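# Remove container lid and place it on mat

## Task

Take the lid off the container and lay it on the mat, never letting it fall; the container must not be tilted much and has to end up standing upright.

## Robot and tools

Robot: two six-joint arms, left_arm and right_arm, each ending in a parallel two-finger gripper. Their bases sit roughly 0.34 m to either side of the scene origin: left_arm near (-0.003, +0.339, 0) m, right_arm near (-0.007, -0.355, 0) m, each turned only slightly about z. A two-camera stand is fixed to the floor behind them. Fixed cameras: cam_head_left and cam_head_right, each 896x504 pixels.

Frames. Scene frame: origin at table-top height halfway between the nominal bases, +x pointing out over the table, +z up, +y toward left_arm (arm names do not match image left/right). Reported hand positions and orientations are given in each arm's own base frame; the table and fixed cameras use the scene frame. The gripper's fingers point along its local +z and separate along its local y. end_effector_position is the spot between the finger pads, about 1 cm short of the tips, in metres; reported poses can be a few cm off, more at full reach.

Joint order for every row and every per-joint list: waist, shoulder, elbow, wrist pitch, wrist yaw, wrist roll. Angles are absolute targets in radians. Nominal ranges: waist -2.618 to 3.054, shoulder 0.000 to 3.142, elbow 0.000 to 3.142, wrist pitch -1.571 to 1.571, wrist yaw -1.571 to 1.571, wrist roll -2.094 to 2.094. Real ends may differ by up to 0.059 rad; a target beyond that margin (and farther out than the current angle) is rejected, and one past the true end is clipped, with the note "joint sent to its limit".

A row is always 14 numbers in one flat list covering both arms: left_arm's six joint angles then its gripper opening, then right_arm's six angles then its opening. Opening runs from -1 (shut) to +1 (fully open, pads 0.094 m apart); between those values the fingers are driven until grip_measured shows that number. To leave a gripper unchanged, repeat its current command (0 is a real half-open command).

Tools:
- execute_actions(actions, cameras): actions is a list of actions; each action is up to 15 rows, one per 1/30 s step, and a short action keeps repeating its final row. Images come back only when actions is empty or cameras names them; an empty actions list also reports the current scene number and task. Per step, a joint's target is kept within 0.339 rad (waist/shoulder/elbow) or 2.2 rad (wrist joints) of its measured angle, and targets implying a hand jump over 200 mm get scaled back.
- move(target, speed, blend, opening_speed, grip_force, blocking, cameras): target is one 14-number row of absolute joint angles, or a list of up to 15 such rows visited in order within 10 s total. All joints are interpolated together, so the hand follows a curve, with no collision avoidance. speed: rad/s for the joint with the largest travel, 0.01 to 12.57, default 0.5; one value or one per target. blend: rad, how closely intermediate targets are passed; 0 means stop at each. opening_speed: rate of the opening command per second on the -1..+1 scale, at least 0.2. grip_force: newtons per pad, 10 to 50, one value or one per arm; it persists, and lower values close slowly. blocking=false returns after about 0.5 s while motion continues; a new move then replaces it. The result adds a "move:" line: done, off_target (resting more than 0.035 rad from target), moving, held, or fault, possibly limits=held.
- wait(seconds 0 to 10, cameras): lets time pass holding the last command; a running move continues.
- stop(cameras): brakes the current move; fast moves need more room.
- zoom_image(camera, region): enlarges a pixel box [x0, y0, x1, y1] (at most 504x504) of cam_head_left or cam_head_right from their latest images.
- read_manual(section): licence texts only.
- finished_scene(scene): the integer number of the current scene; ends it irreversibly. The lid must already be resting on the mat, container upright, without the robot holding anything.

Result lines: Joint positions and Joint velocities per arm (six joints in rad or rad/s, then pad gap in m or m/s); "within noise" means no real motion. Joint targets shows what joints are currently driven toward; resend those to hold still. Tool commands shows current gripper commands. grip_measured is the actual opening on the command scale (reads up to ~2.5 mm wide when empty, a few mm narrow on a squeezed part). grip_effort_nm is gripper motor effort, negative when closing, not pad force, and has offset. Joint torques follow the joint order, include gravity, have offset and noise, and wrap at ±28 N m for the first three joints. "joint command not followed" means the clearance check altered some steps. MOTOR HOT appears at 75 °C; at 90 °C the arm folds and goes idle for the rest of the scene; at 100 °C it collapses.

Cautions: don't drop the lid or release it while it moves; set it down gently on the mat. Keep anything from leaving the table. Avoid fast impacts, hard presses against the table, fixtures or heavy items, and any contact between the two arms or one gripper closing on the other's fingers. Avoid straining camera cables. Don't hold loads or stretched poses for long, or push toward unreachable poses, since motors heat. Close slowly with opening_speed on fragile parts; force rises sharply once the pads meet the part. Release by commanding an opening well above grip_measured.

Each tool is called by a JSON object that holds its "api" and its "payload".

## Session

{"api": "execute_actions", "payload": {"actions": []}}

Scene clock: 0.00 s.
left_arm: end_effector_position=(+0.3986, +0.0296, +0.1118) grip_measured=+1.000 grip_effort_nm=n/a end_effector_quat_wxyz=(+0.607, -0.113, +0.783, +0.071) | right_arm: end_effector_position=(+0.3969, -0.0037, +0.1294) grip_measured=+1.000 grip_effort_nm=n/a end_effector_quat_wxyz=(+0.641, +0.002, +0.767, -0.018)
Joint positions: left_arm=[-0.07 1.562 0.363 0.929 -0.317 -0.113 0.094] | right_arm=[0.004 1.528 0.313 1.037 0.036 -0.019 0.094]
Joint velocities: within noise
Joint torques (N m): no reading
Motor temperatures (°C): left_arm=[32 35 41 34 25 29 27] | right_arm=[27 33 38 32 27 30 29]
Heat: left arm: 41 °C; right arm: 38 °C.
Joint targets: left_arm=[-0.070 1.554 0.372 0.932 -0.319 -0.113] | right_arm=[0.004 1.523 0.318 1.033 0.036 -0.019]
Tool commands: left_gripper/opening=+1.0 right_gripper/opening=+1.0

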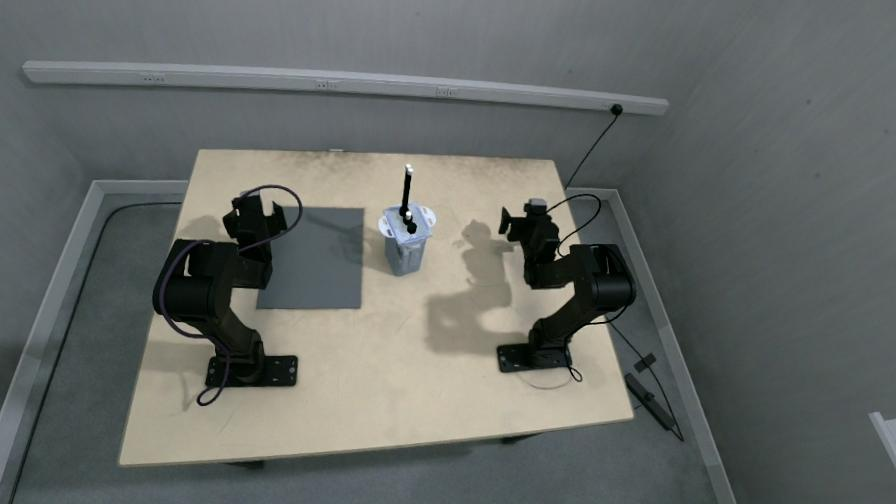

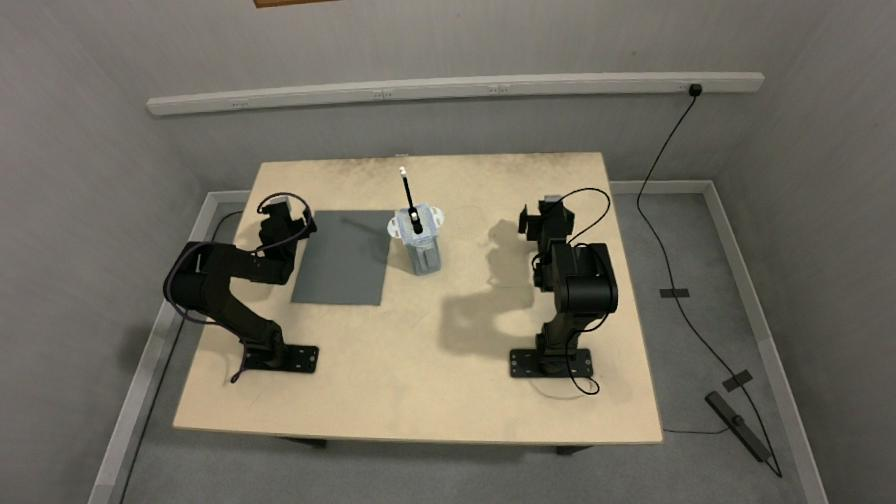

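{"api": "zoom_image", "payload": {"camera": "cam_head_left", "region": [350, 150, 470, 290]}}

{"api": "zoom_image", "payload": {"camera": "cam_head_right", "region": [360, 150, 480, 290]}}

Scaled by 3.600 from the camera's 896x504 image, which has a finer 1280x720 frame.

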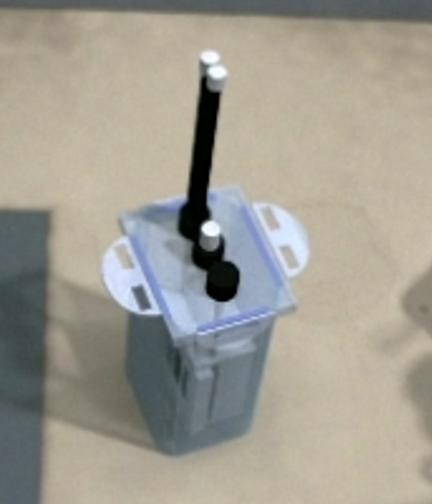

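Scaled by 3.600 from the camera's 896x504 image, which has a finer 1280x720 frame.

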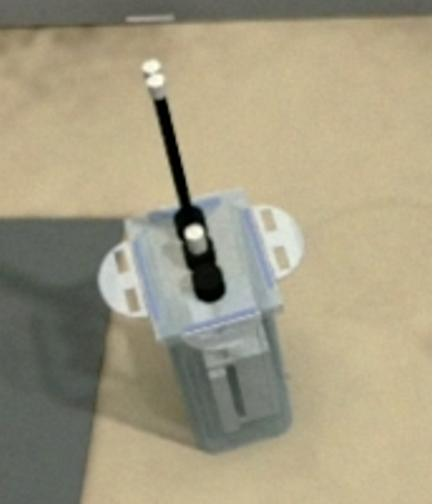

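{"api": "zoom_image", "payload": {"camera": "cam_head_left", "region": [370, 195, 445, 280]}}

{"api": "zoom_image", "payload": {"camera": "cam_head_right", "region": [380, 195, 455, 280]}}

{"api": "zoom_image", "payload": {"camera": "cam_head_right", "region": [380, 155, 455, 235]}}

Scaled by 5.929 from the camera's 896x504 image, which has a finer 1280x720 frame.

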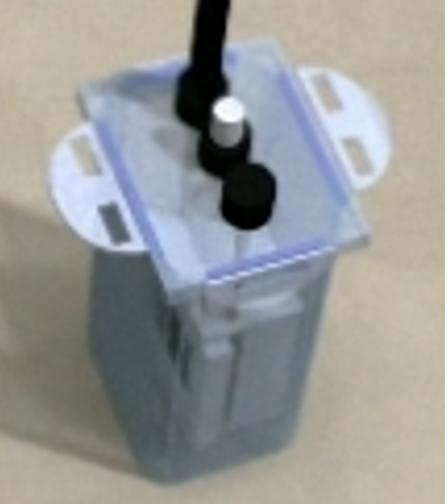

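Scaled by 5.929 from the camera's 896x504 image, which has a finer 1280x720 frame.

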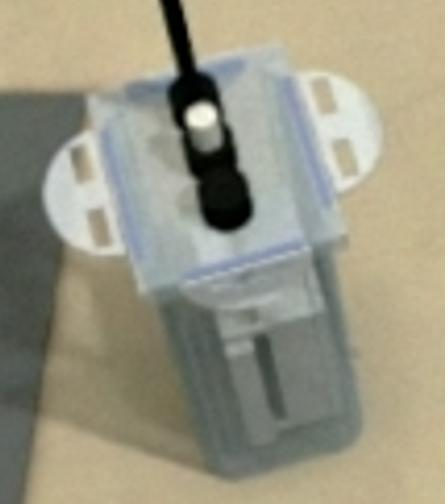

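Scaled by 6.300 from the camera's 896x504 image, which has a finer 1280x720 frame.

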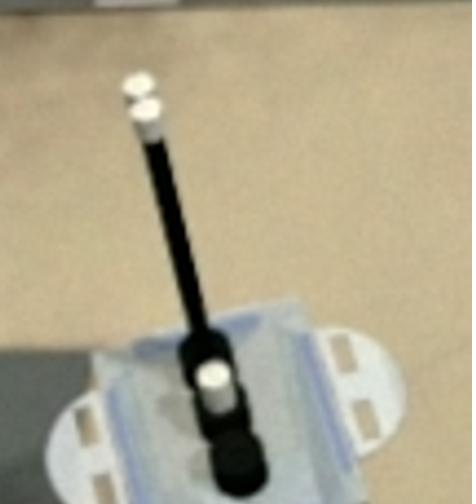

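{"api": "zoom_image", "payload": {"camera": "cam_head_right", "region": [395, 225, 445, 260]}}

{"api": "zoom_image", "payload": {"camera": "cam_head_left", "region": [390, 225, 440, 260]}}

{"api": "zoom_image", "payload": {"camera": "cam_head_left", "region": [380, 160, 440, 210]}}

{"api": "zoom_image", "payload": {"camera": "cam_head_right", "region": [385, 190, 445, 230]}}

Scaled by 10.080 from the camera's 896x504 image, which has a finer 1280x720 frame.

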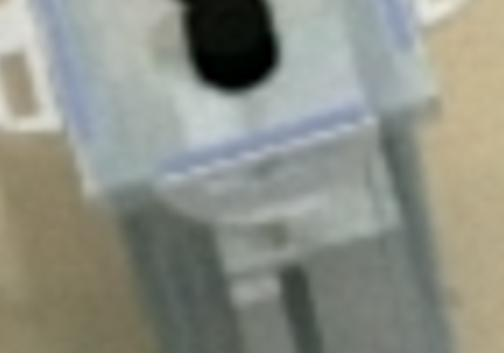

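Scaled by 10.080 from the camera's 896x504 image, which has a finer 1280x720 frame.

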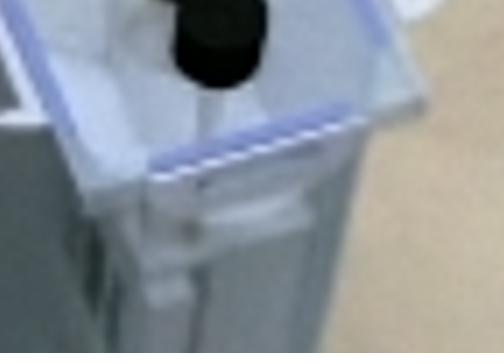

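Scaled by 8.400 from the camera's 896x504 image, which has a finer 1280x720 frame.

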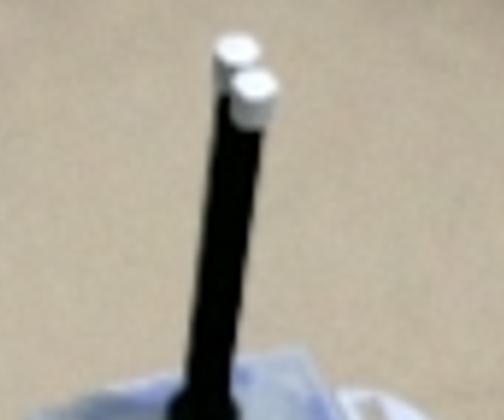

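Scaled by 8.400 from the camera's 896x504 image, which has a finer 1280x720 frame.

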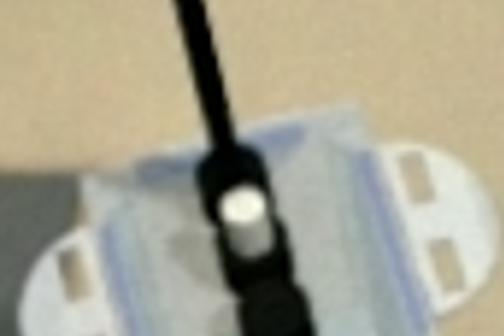

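{"api": "move", "payload": {"target": [[-0.07,1.554,0.372,0.932,-0.319,-0.113,1,0.3,1.429,1.205,-0.584,0.3,0.3,1],[-0.07,1.554,0.372,0.932,-0.319,-0.113,1,1.108,1.429,1.205,-0.584,0.655,0.567,1]], "speed": 0.8, "blend": 0.1, "cameras": ["all"]}}

Scene clock: 131.70 s.
left_arm: end_effector_position=(+0.3986, +0.0296, +0.1118) grip_measured=+1.000 grip_effort_nm=0.02 end_effector_quat_wxyz=(+0.607, -0.113, +0.783, +0.071) | right_arm: end_effector_position=(+0.2641, +0.2917, +0.2054) grip_measured=+1.000 grip_effort_nm=-0.03 end_effector_quat_wxyz=(+0.434, -0.142, +0.888, +0.044)
Joint positions: left_arm=[-0.07 1.562 0.363 0.929 -0.317 -0.113 0.094] | right_arm=[1.105 1.449 1.169 -0.591 0.628 0.553 0.094]
Joint torques (N m): left_arm=[-0.12 -5.48 5.75 1.86 -0.06 0] | right_arm=[0.21 -7.94 10.22 1.87 0.51 0.11]
Heat: left arm: 41 °C; right arm: 41 °C.
Joint targets: left_arm=[-0.070 1.554 0.372 0.932 -0.319 -0.113] | right_arm=[1.108 1.429 1.205 -0.584 0.655 0.567]
move: off_target (right_arm); right_arm: the elbow is farthest, 0.036 rad from its target

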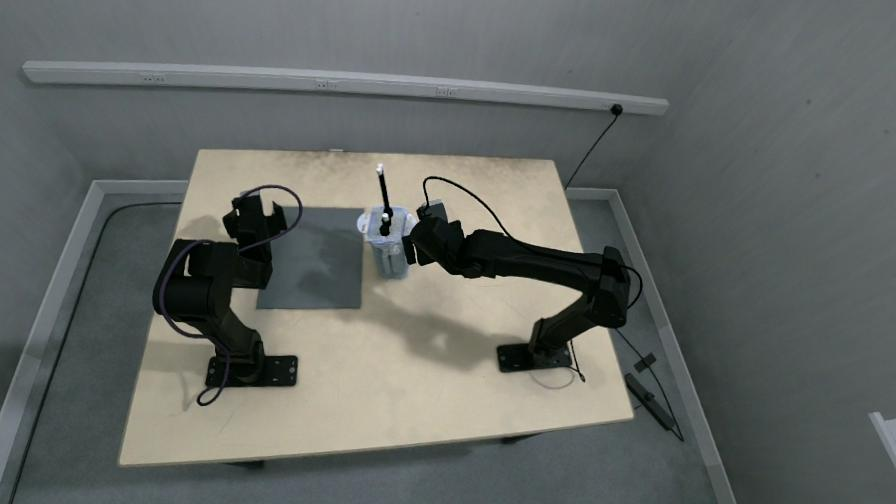

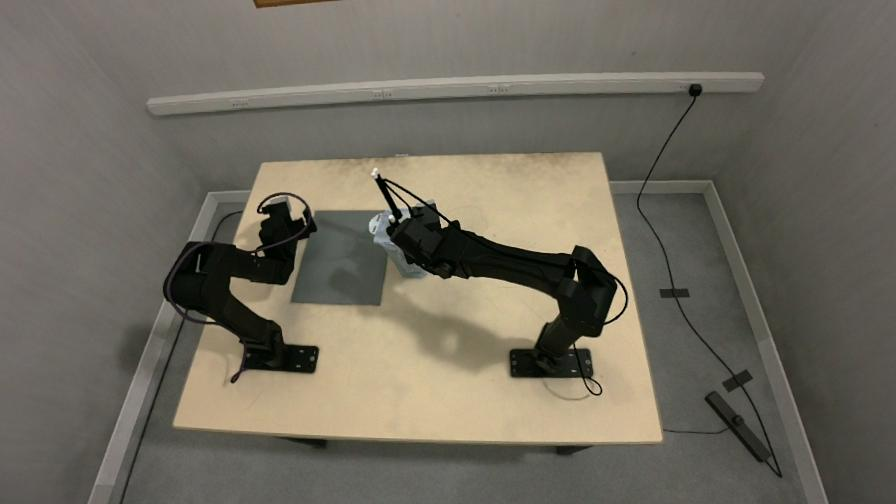

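{"api": "zoom_image", "payload": {"camera": "cam_head_left", "region": [340, 150, 480, 290]}}

{"api": "zoom_image", "payload": {"camera": "cam_head_right", "region": [350, 150, 490, 290]}}

Scaled by 3.600 from the camera's 896x504 image, which has a finer 1280x720 frame.

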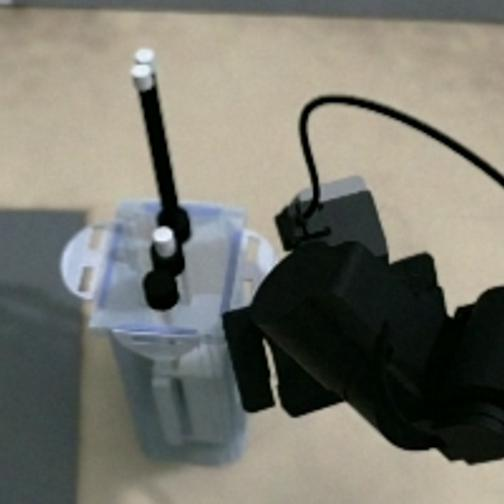

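Scaled by 3.600 from the camera's 896x504 image, which has a finer 1280x720 frame.

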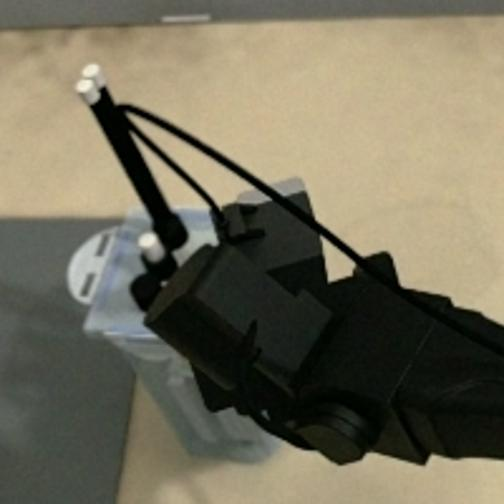

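{"api": "zoom_image", "payload": {"camera": "cam_head_left", "region": [200, 170, 320, 270]}}

{"api": "zoom_image", "payload": {"camera": "cam_head_right", "region": [230, 170, 350, 270]}}

Scaled by 4.200 from the camera's 896x504 image, which has a finer 1280x720 frame.

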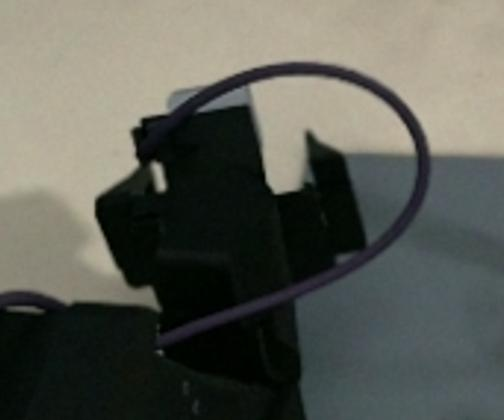

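Scaled by 4.200 from the camera's 896x504 image, which has a finer 1280x720 frame.

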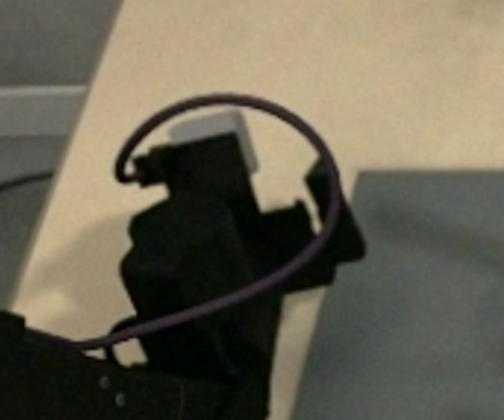

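{"api": "move", "payload": {"target": [-0.07,1.554,0.372,0.932,-0.319,-0.113,1,0.95,1.28,1.205,-0.734,0.655,0.567,1], "speed": 0.5, "cameras": ["all"]}}

{"api": "zoom_image", "payload": {"camera": "cam_head_left", "region": [340, 150, 480, 290]}}

{"api": "zoom_image", "payload": {"camera": "cam_head_right", "region": [350, 150, 490, 290]}}

Scene clock: 185.87 s.
left_arm: end_effector_position=(+0.3986, +0.0296, +0.1118) grip_measured=+1.000 grip_effort_nm=0.01 end_effector_quat_wxyz=(+0.607, -0.113, +0.783, +0.071) | right_arm: end_effector_position=(+0.2844, +0.2165, +0.2443) grip_measured=+1.000 grip_effort_nm=-0.03 end_effector_quat_wxyz=(+0.452, -0.062, +0.890, +0.021)
Joint positions: left_arm=[-0.07 1.562 0.363 0.929 -0.317 -0.113 0.094] | right_arm=[0.955 1.287 1.169 -0.713 0.642 0.558 0.094]
Joint torques (N m): left_arm=[-0.08 -5.49 5.75 1.87 -0.06 0.01] | right_arm=[-0.4 -5.19 10.18 1.68 0.37 0.09]
Motor temperatures (°C): left_arm=[31 37 40 38 25 27 27] | right_arm=[26 35 46 34 27 29 28]
Heat: left arm: 40 °C; right arm: 46 °C.
Joint targets: left_arm=[-0.070 1.554 0.372 0.932 -0.319 -0.113] | right_arm=[0.950 1.280 1.205 -0.734 0.655 0.567]
move: off_target (right_arm); right_arm: the elbow is farthest, 0.036 rad from its target

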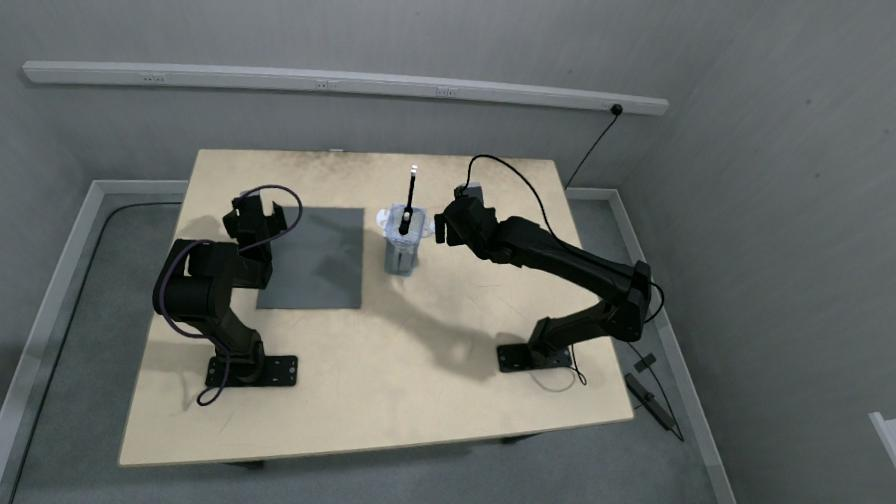

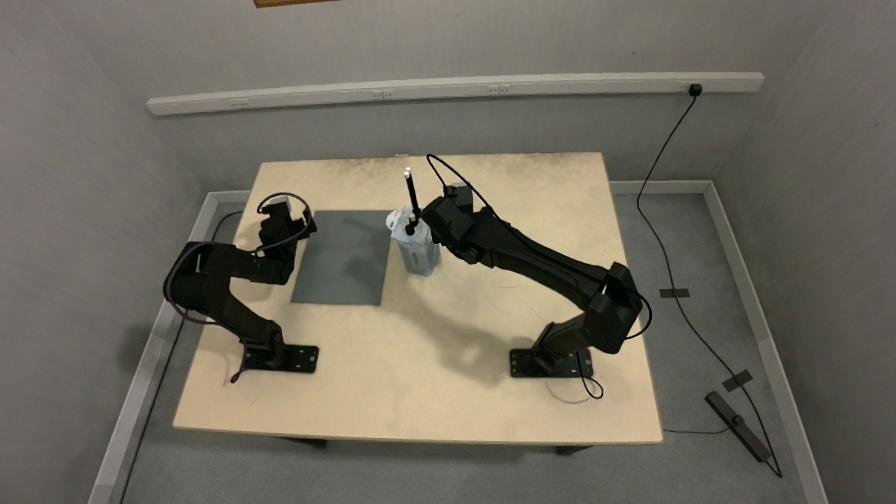

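Scaled by 3.600 from the camera's 896x504 image, which has a finer 1280x720 frame.

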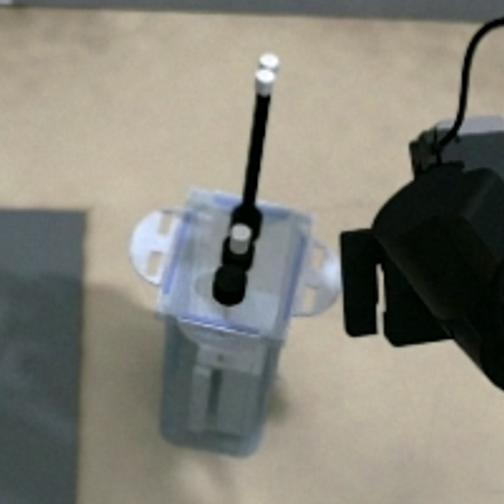

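Scaled by 3.600 from the camera's 896x504 image, which has a finer 1280x720 frame.

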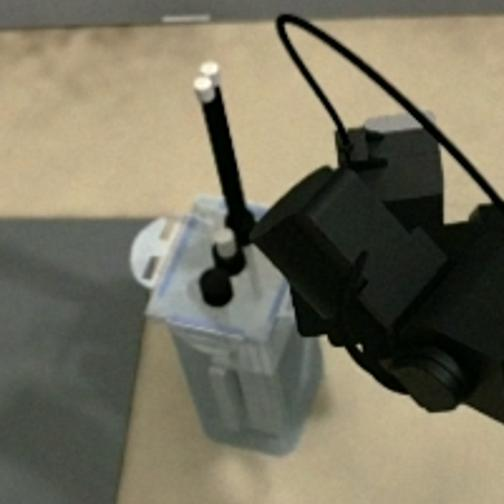

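{"api": "zoom_image", "payload": {"camera": "cam_head_left", "region": [190, 330, 310, 410]}}

{"api": "zoom_image", "payload": {"camera": "cam_head_left", "region": [480, 320, 600, 400]}}

{"api": "zoom_image", "payload": {"camera": "cam_head_right", "region": [220, 320, 340, 400]}}

{"api": "zoom_image", "payload": {"camera": "cam_head_right", "region": [490, 330, 610, 410]}}

Scaled by 4.200 from the camera's 896x504 image, which has a finer 1280x720 frame.

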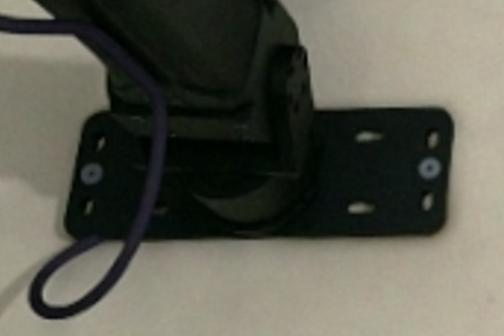

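Scaled by 4.200 from the camera's 896x504 image, which has a finer 1280x720 frame.

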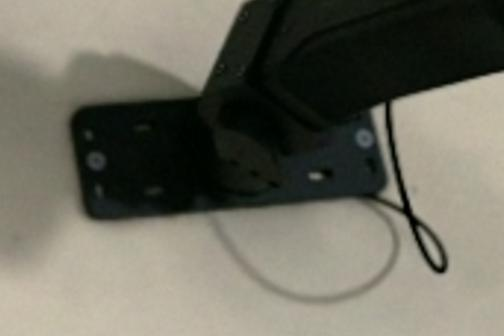

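Scaled by 4.200 from the camera's 896x504 image, which has a finer 1280x720 frame.

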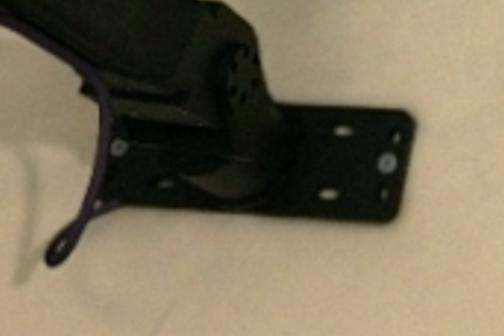

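Scaled by 4.200 from the camera's 896x504 image, which has a finer 1280x720 frame.

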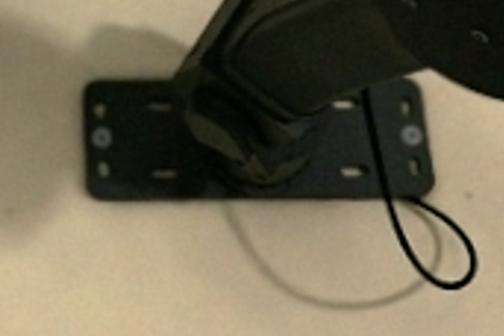

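{"api": "zoom_image", "payload": {"camera": "cam_head_left", "region": [370, 195, 440, 280]}}

{"api": "zoom_image", "payload": {"camera": "cam_head_left", "region": [380, 225, 425, 255]}}

{"api": "zoom_image", "payload": {"camera": "cam_head_right", "region": [385, 225, 430, 260]}}

Scaled by 5.929 from the camera's 896x504 image, which has a finer 1280x720 frame.

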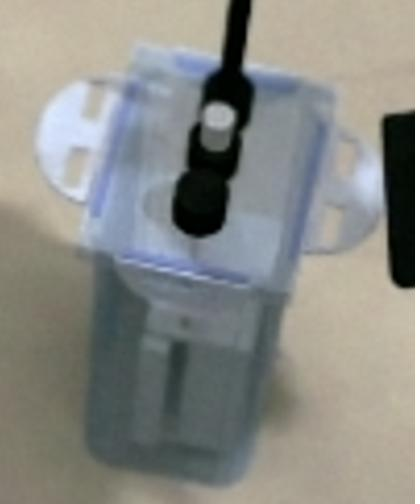

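Scaled by 11.200 from the camera's 896x504 image, which has a finer 1280x720 frame.

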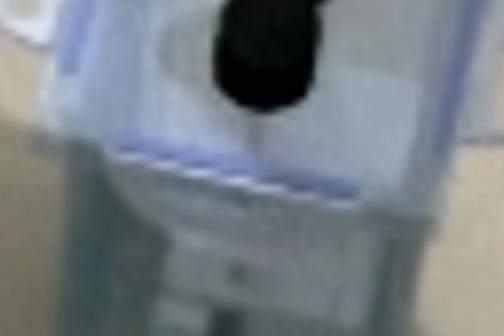

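Scaled by 11.200 from the camera's 896x504 image, which has a finer 1280x720 frame.

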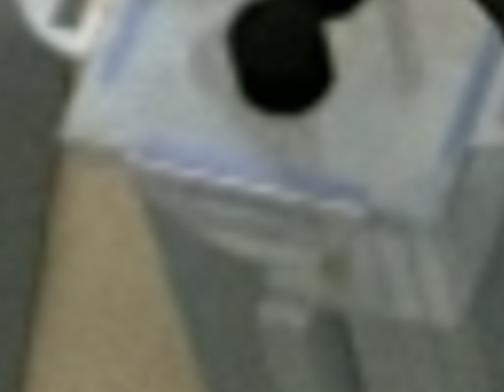

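{"api": "move", "payload": {"target": [[-0.3,1.45,1.49,-0.94,-0.4,-0.4,1,0.3,1.3,1.25,-0.734,0.3,0.3,1],[-1.288,1.45,1.49,-1.05,-0.721,-0.829,1,0.3,1.3,1.25,-0.734,0.3,0.3,1]], "speed": 0.6, "blend": 0.1, "cameras": ["all"]}}

{"api": "zoom_image", "payload": {"camera": "cam_head_left", "region": [340, 150, 480, 290]}}

{"api": "zoom_image", "payload": {"camera": "cam_head_right", "region": [340, 150, 480, 290]}}

Scene clock: 305.33 s.
left_arm: end_effector_position=(+0.2075, -0.2970, +0.2502) grip_measured=+1.000 grip_effort_nm=0.01 end_effector_quat_wxyz=(+0.402, +0.131, +0.905, -0.037) | right_arm: end_effector_position=(+0.3643, +0.0600, +0.2379) grip_measured=+1.000 grip_effort_nm=-0.03 end_effector_quat_wxyz=(+0.397, +0.057, +0.916, -0.021)
Joint positions: left_arm=[-1.289 1.484 1.451 -1.043 -0.697 -0.817 0.094] | right_arm=[0.307 1.292 1.208 -0.716 0.303 0.307 0.094]
Joint torques (N m): left_arm=[0.06 -8.16 9.89 0.92 -0.57 -0.09] | right_arm=[-0.58 -4.12 10.77 1.79 0.09 -0.11]
Heat: left arm: 39 °C; right arm: 49 °C.
Joint targets: left_arm=[-1.288 1.450 1.490 -1.050 -0.721 -0.829] | right_arm=[0.300 1.300 1.250 -0.734 0.300 0.300]
move: off_target (left_arm, right_arm); left_arm: the elbow is farthest, 0.039 rad from its target; right_arm: the elbow is farthest, 0.042 rad from its target

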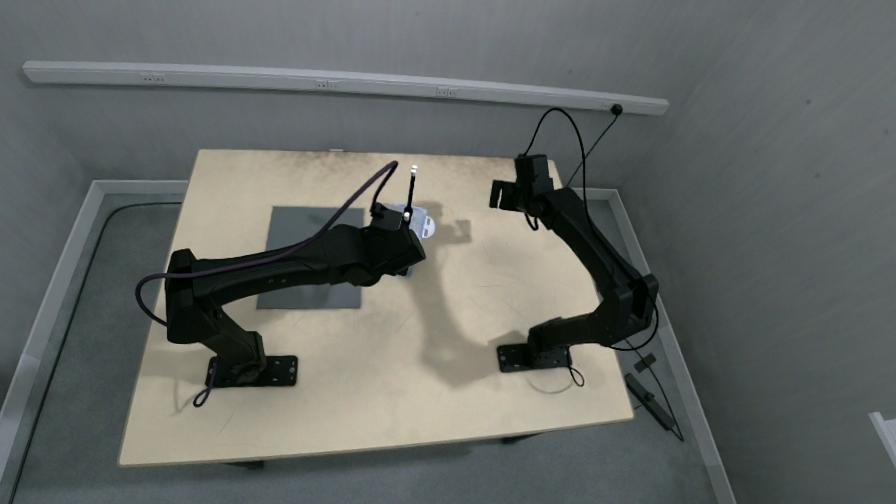

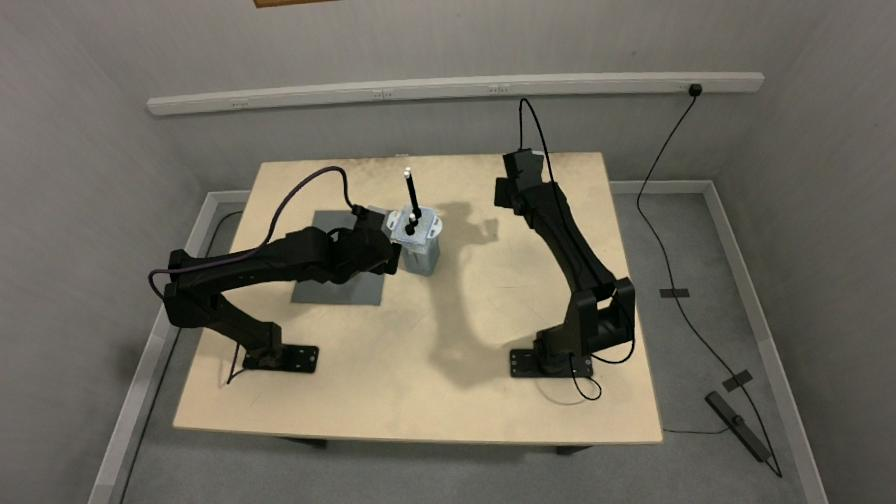

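Scaled by 3.600 from the camera's 896x504 image, which has a finer 1280x720 frame.

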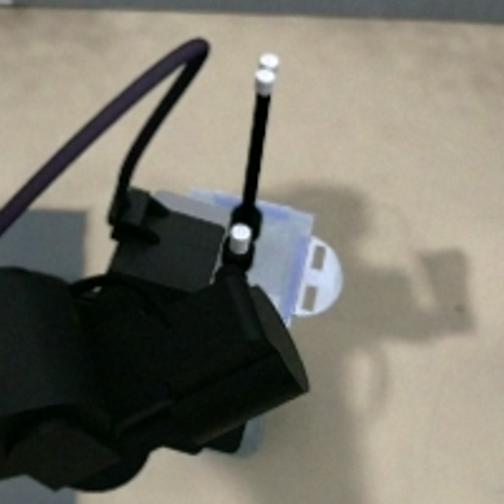

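Scaled by 3.600 from the camera's 896x504 image, which has a finer 1280x720 frame.

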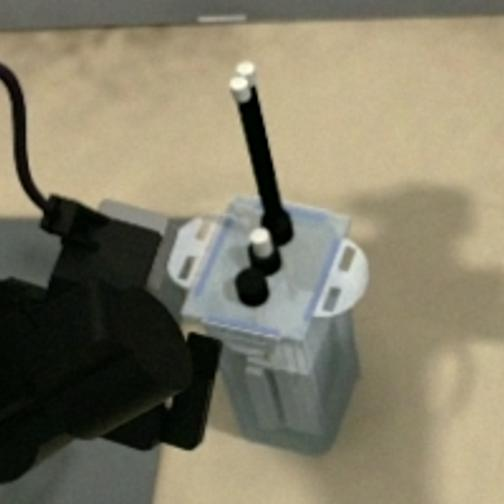

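{"api": "zoom_image", "payload": {"camera": "cam_head_right", "region": [340, 200, 420, 290]}}

{"api": "zoom_image", "payload": {"camera": "cam_head_left", "region": [360, 200, 440, 290]}}

Scaled by 5.600 from the camera's 896x504 image, which has a finer 1280x720 frame.

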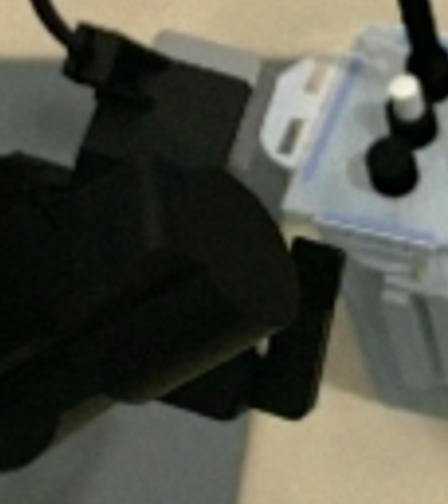

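Scaled by 5.600 from the camera's 896x504 image, which has a finer 1280x720 frame.

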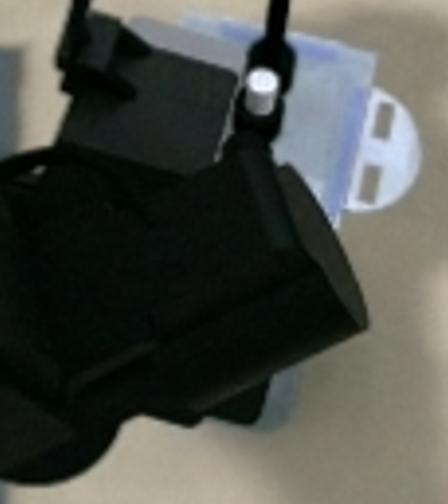

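{"api": "move", "payload": {"target": [-1.292,1.55,1.528,-0.9425,-0.745,-0.84,1,0.1,1.3,1.25,-0.734,0.3,0.3,1], "speed": 0.4, "cameras": ["all"]}}

{"api": "zoom_image", "payload": {"camera": "cam_head_left", "region": [360, 190, 450, 290]}}

{"api": "zoom_image", "payload": {"camera": "cam_head_right", "region": [360, 190, 450, 290]}}

Scene clock: 367.43 s.
left_arm: end_effector_position=(+0.2179, -0.3211, +0.2565) grip_measured=+1.000 grip_effort_nm=0.01 end_effector_quat_wxyz=(+0.423, +0.109, +0.897, -0.062) | right_arm: end_effector_position=(+0.3690, -0.0136, +0.2377) grip_measured=+1.000 grip_effort_nm=-0.03 end_effector_quat_wxyz=(+0.392, +0.148, +0.906, -0.059)
Joint positions: left_arm=[-1.289 1.538 1.488 -0.956 -0.722 -0.829 0.094] | right_arm=[0.105 1.292 1.208 -0.716 0.298 0.306 0.094]
Joint torques (N m): left_arm=[-0.28 -5.16 10.15 1.16 -0.56 -0.1] | right_arm=[-0.39 -4.12 10.78 1.78 0.12 -0.1]
Heat: left arm: 40 °C; right arm: 50 °C.
Joint targets: left_arm=[-1.292 1.550 1.528 -0.943 -0.745 -0.840] | right_arm=[0.100 1.300 1.250 -0.734 0.300 0.300]
move: off_target (left_arm, right_arm); left_arm: the elbow is farthest, 0.040 rad from its target; right_arm: the elbow is farthest, 0.042 rad from its target

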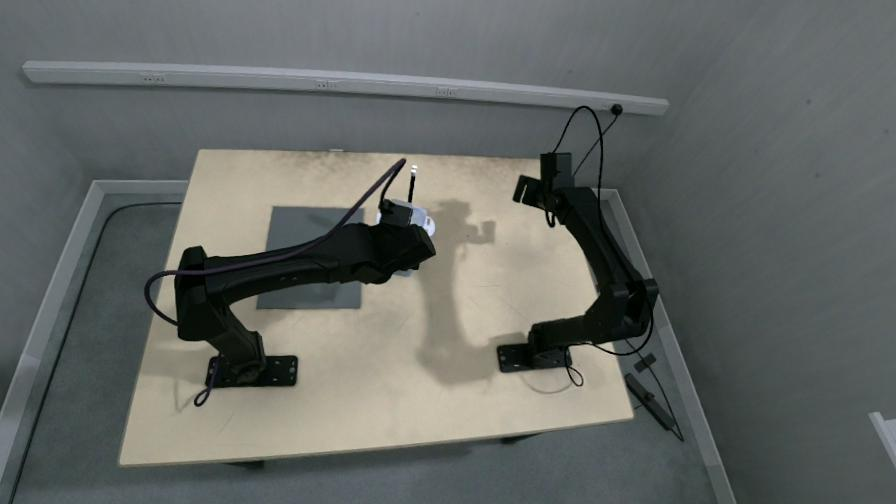

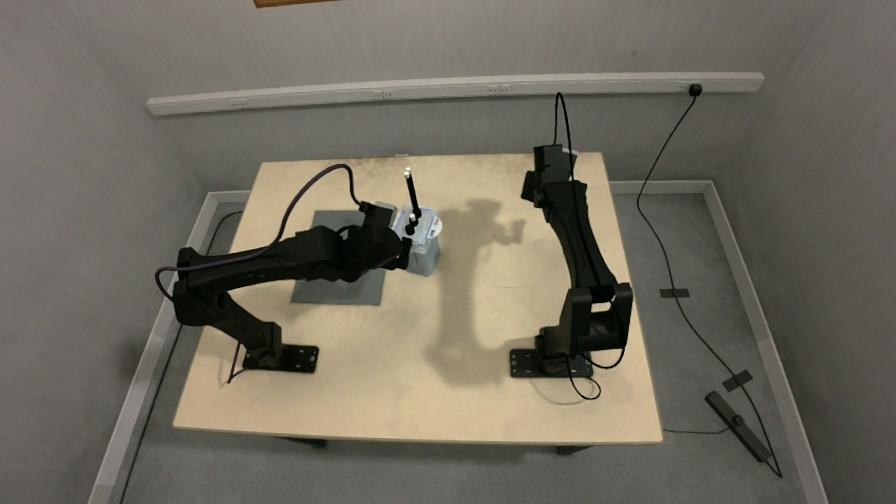

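Scaled by 5.040 from the camera's 896x504 image, which has a finer 1280x720 frame.

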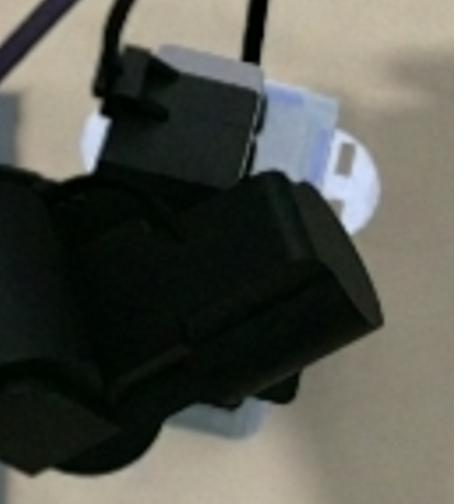

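Scaled by 5.040 from the camera's 896x504 image, which has a finer 1280x720 frame.

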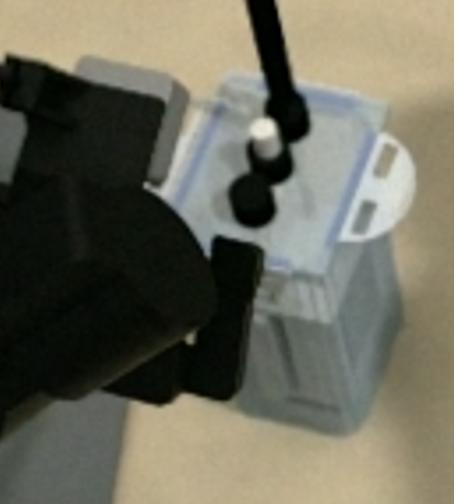

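{"api": "move", "payload": {"target": [-1.202,1.7137,1.531,-0.7403,-0.695,-0.7425,1,0.1,1.3,1.25,-0.734,0.3,0.3,1], "speed": 0.3, "cameras": ["all"]}}

{"api": "zoom_image", "payload": {"camera": "cam_head_right", "region": [360, 190, 450, 290]}}

{"api": "zoom_image", "payload": {"camera": "cam_head_left", "region": [360, 190, 450, 290]}}

Scene clock: 388.57 s.
left_arm: end_effector_position=(+0.2597, -0.3566, +0.2169) grip_measured=+1.000 grip_effort_nm=0.01 end_effector_quat_wxyz=(+0.424, +0.106, +0.898, -0.055) | right_arm: end_effector_position=(+0.3690, -0.0136, +0.2377) grip_measured=+1.000 grip_effort_nm=-0.03 end_effector_quat_wxyz=(+0.392, +0.148, +0.906, -0.059)
Joint positions: left_arm=[-1.205 1.698 1.492 -0.755 -0.684 -0.747 0.094] | right_arm=[0.105 1.292 1.208 -0.716 0.298 0.306 0.094]
Joint torques (N m): left_arm=[0.28 -6.63 10.21 1.29 -0.4 0.05] | right_arm=[-0.39 -4.12 10.77 1.79 0.13 -0.09]
Heat: left arm: 42 °C; right arm: 50 °C.
Joint targets: left_arm=[-1.202 1.714 1.531 -0.740 -0.695 -0.743] | right_arm=[0.100 1.300 1.250 -0.734 0.300 0.300]
move: off_target (left_arm, right_arm); left_arm: the elbow is farthest, 0.039 rad from its target; right_arm: the elbow is farthest, 0.042 rad from its target

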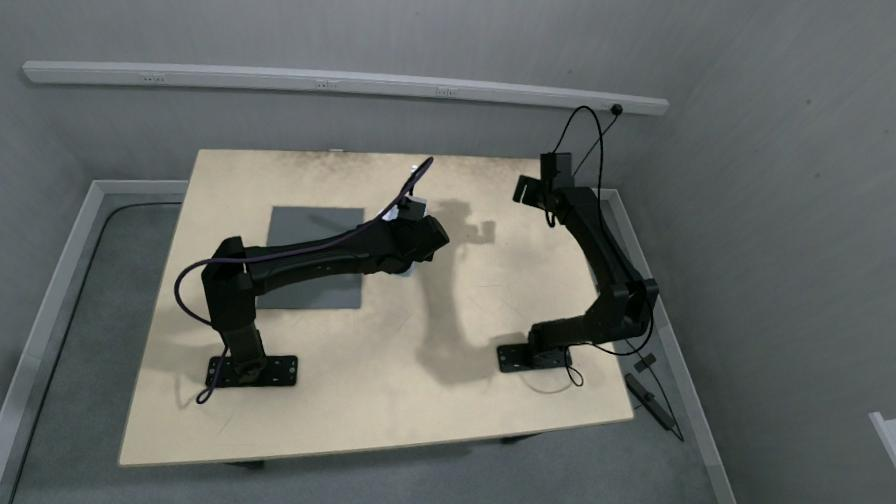

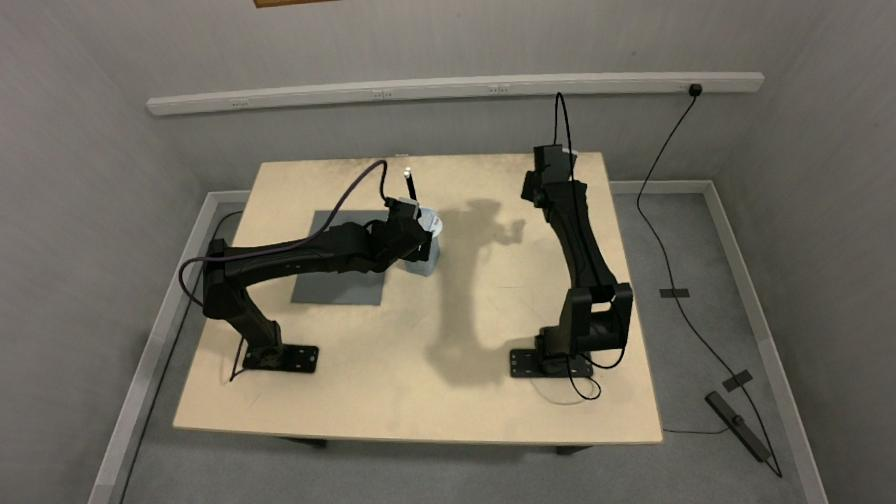

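Scaled by 5.040 from the camera's 896x504 image, which has a finer 1280x720 frame.

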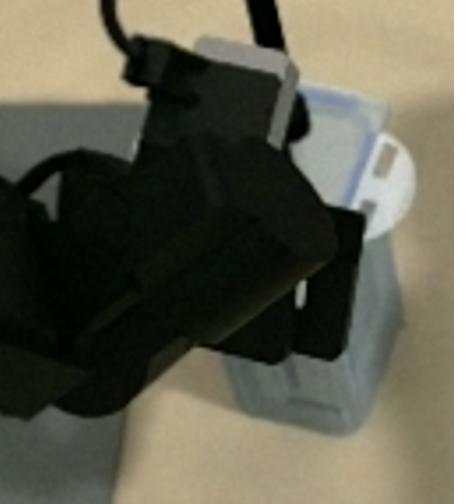

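Scaled by 5.040 from the camera's 896x504 image, which has a finer 1280x720 frame.

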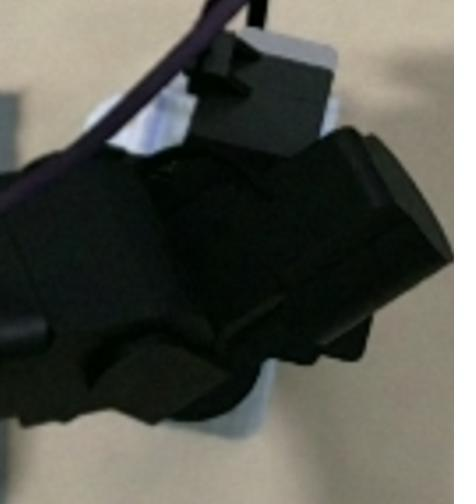

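{"api": "move", "payload": {"target": [-1.145,1.765,1.4834,-0.612,-0.653,-0.674,1,0.1,1.3,1.25,-0.734,0.3,0.3,1], "speed": 0.15, "cameras": ["all"]}}

{"api": "zoom_image", "payload": {"camera": "cam_head_right", "region": [360, 160, 450, 290]}}

{"api": "zoom_image", "payload": {"camera": "cam_head_left", "region": [360, 160, 450, 290]}}

Scene clock: 409.70 s.
left_arm: end_effector_position=(+0.2854, -0.3701, +0.2107) grip_measured=+1.000 grip_effort_nm=0.01 end_effector_quat_wxyz=(+0.432, +0.104, +0.893, -0.073) | right_arm: end_effector_position=(+0.3690, -0.0136, +0.2377) grip_measured=+1.000 grip_effort_nm=-0.03 end_effector_quat_wxyz=(+0.392, +0.148, +0.906, -0.059)
Joint positions: left_arm=[-1.15 1.743 1.492 -0.628 -0.644 -0.679 0.094] | right_arm=[0.105 1.292 1.208 -0.716 0.298 0.306 0.094]
Joint torques (N m): left_arm=[0.43 -6.67 6.23 1.42 -0.36 0.07] | right_arm=[-0.4 -4.11 10.77 1.79 0.12 -0.09]
Heat: left arm: 44 °C; right arm: 50 °C.
Joint targets: left_arm=[-1.145 1.765 1.483 -0.612 -0.653 -0.674] | right_arm=[0.100 1.300 1.250 -0.734 0.300 0.300]
move: off_target (right_arm); right_arm: the elbow is farthest, 0.042 rad from its target

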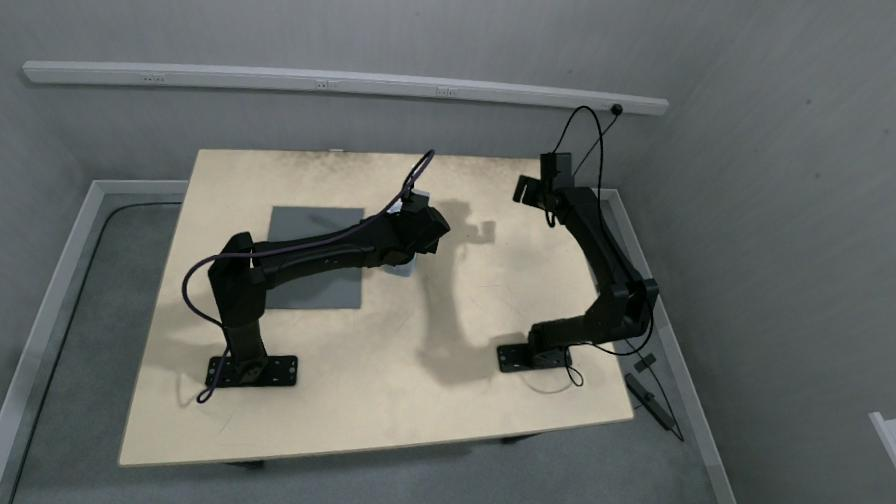

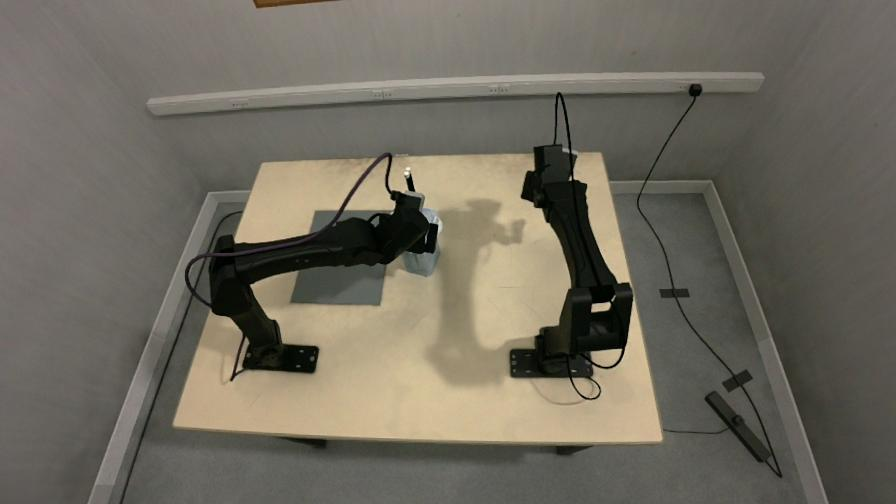

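Scaled by 3.877 from the camera's 896x504 image, which has a finer 1280x720 frame.

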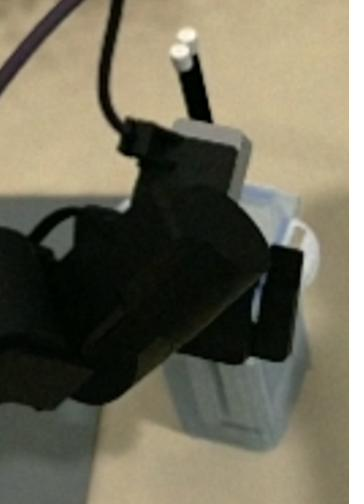

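Scaled by 3.877 from the camera's 896x504 image, which has a finer 1280x720 frame.

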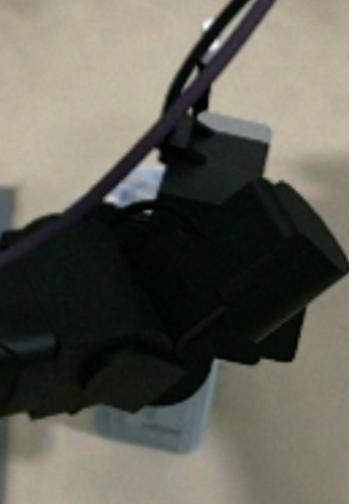

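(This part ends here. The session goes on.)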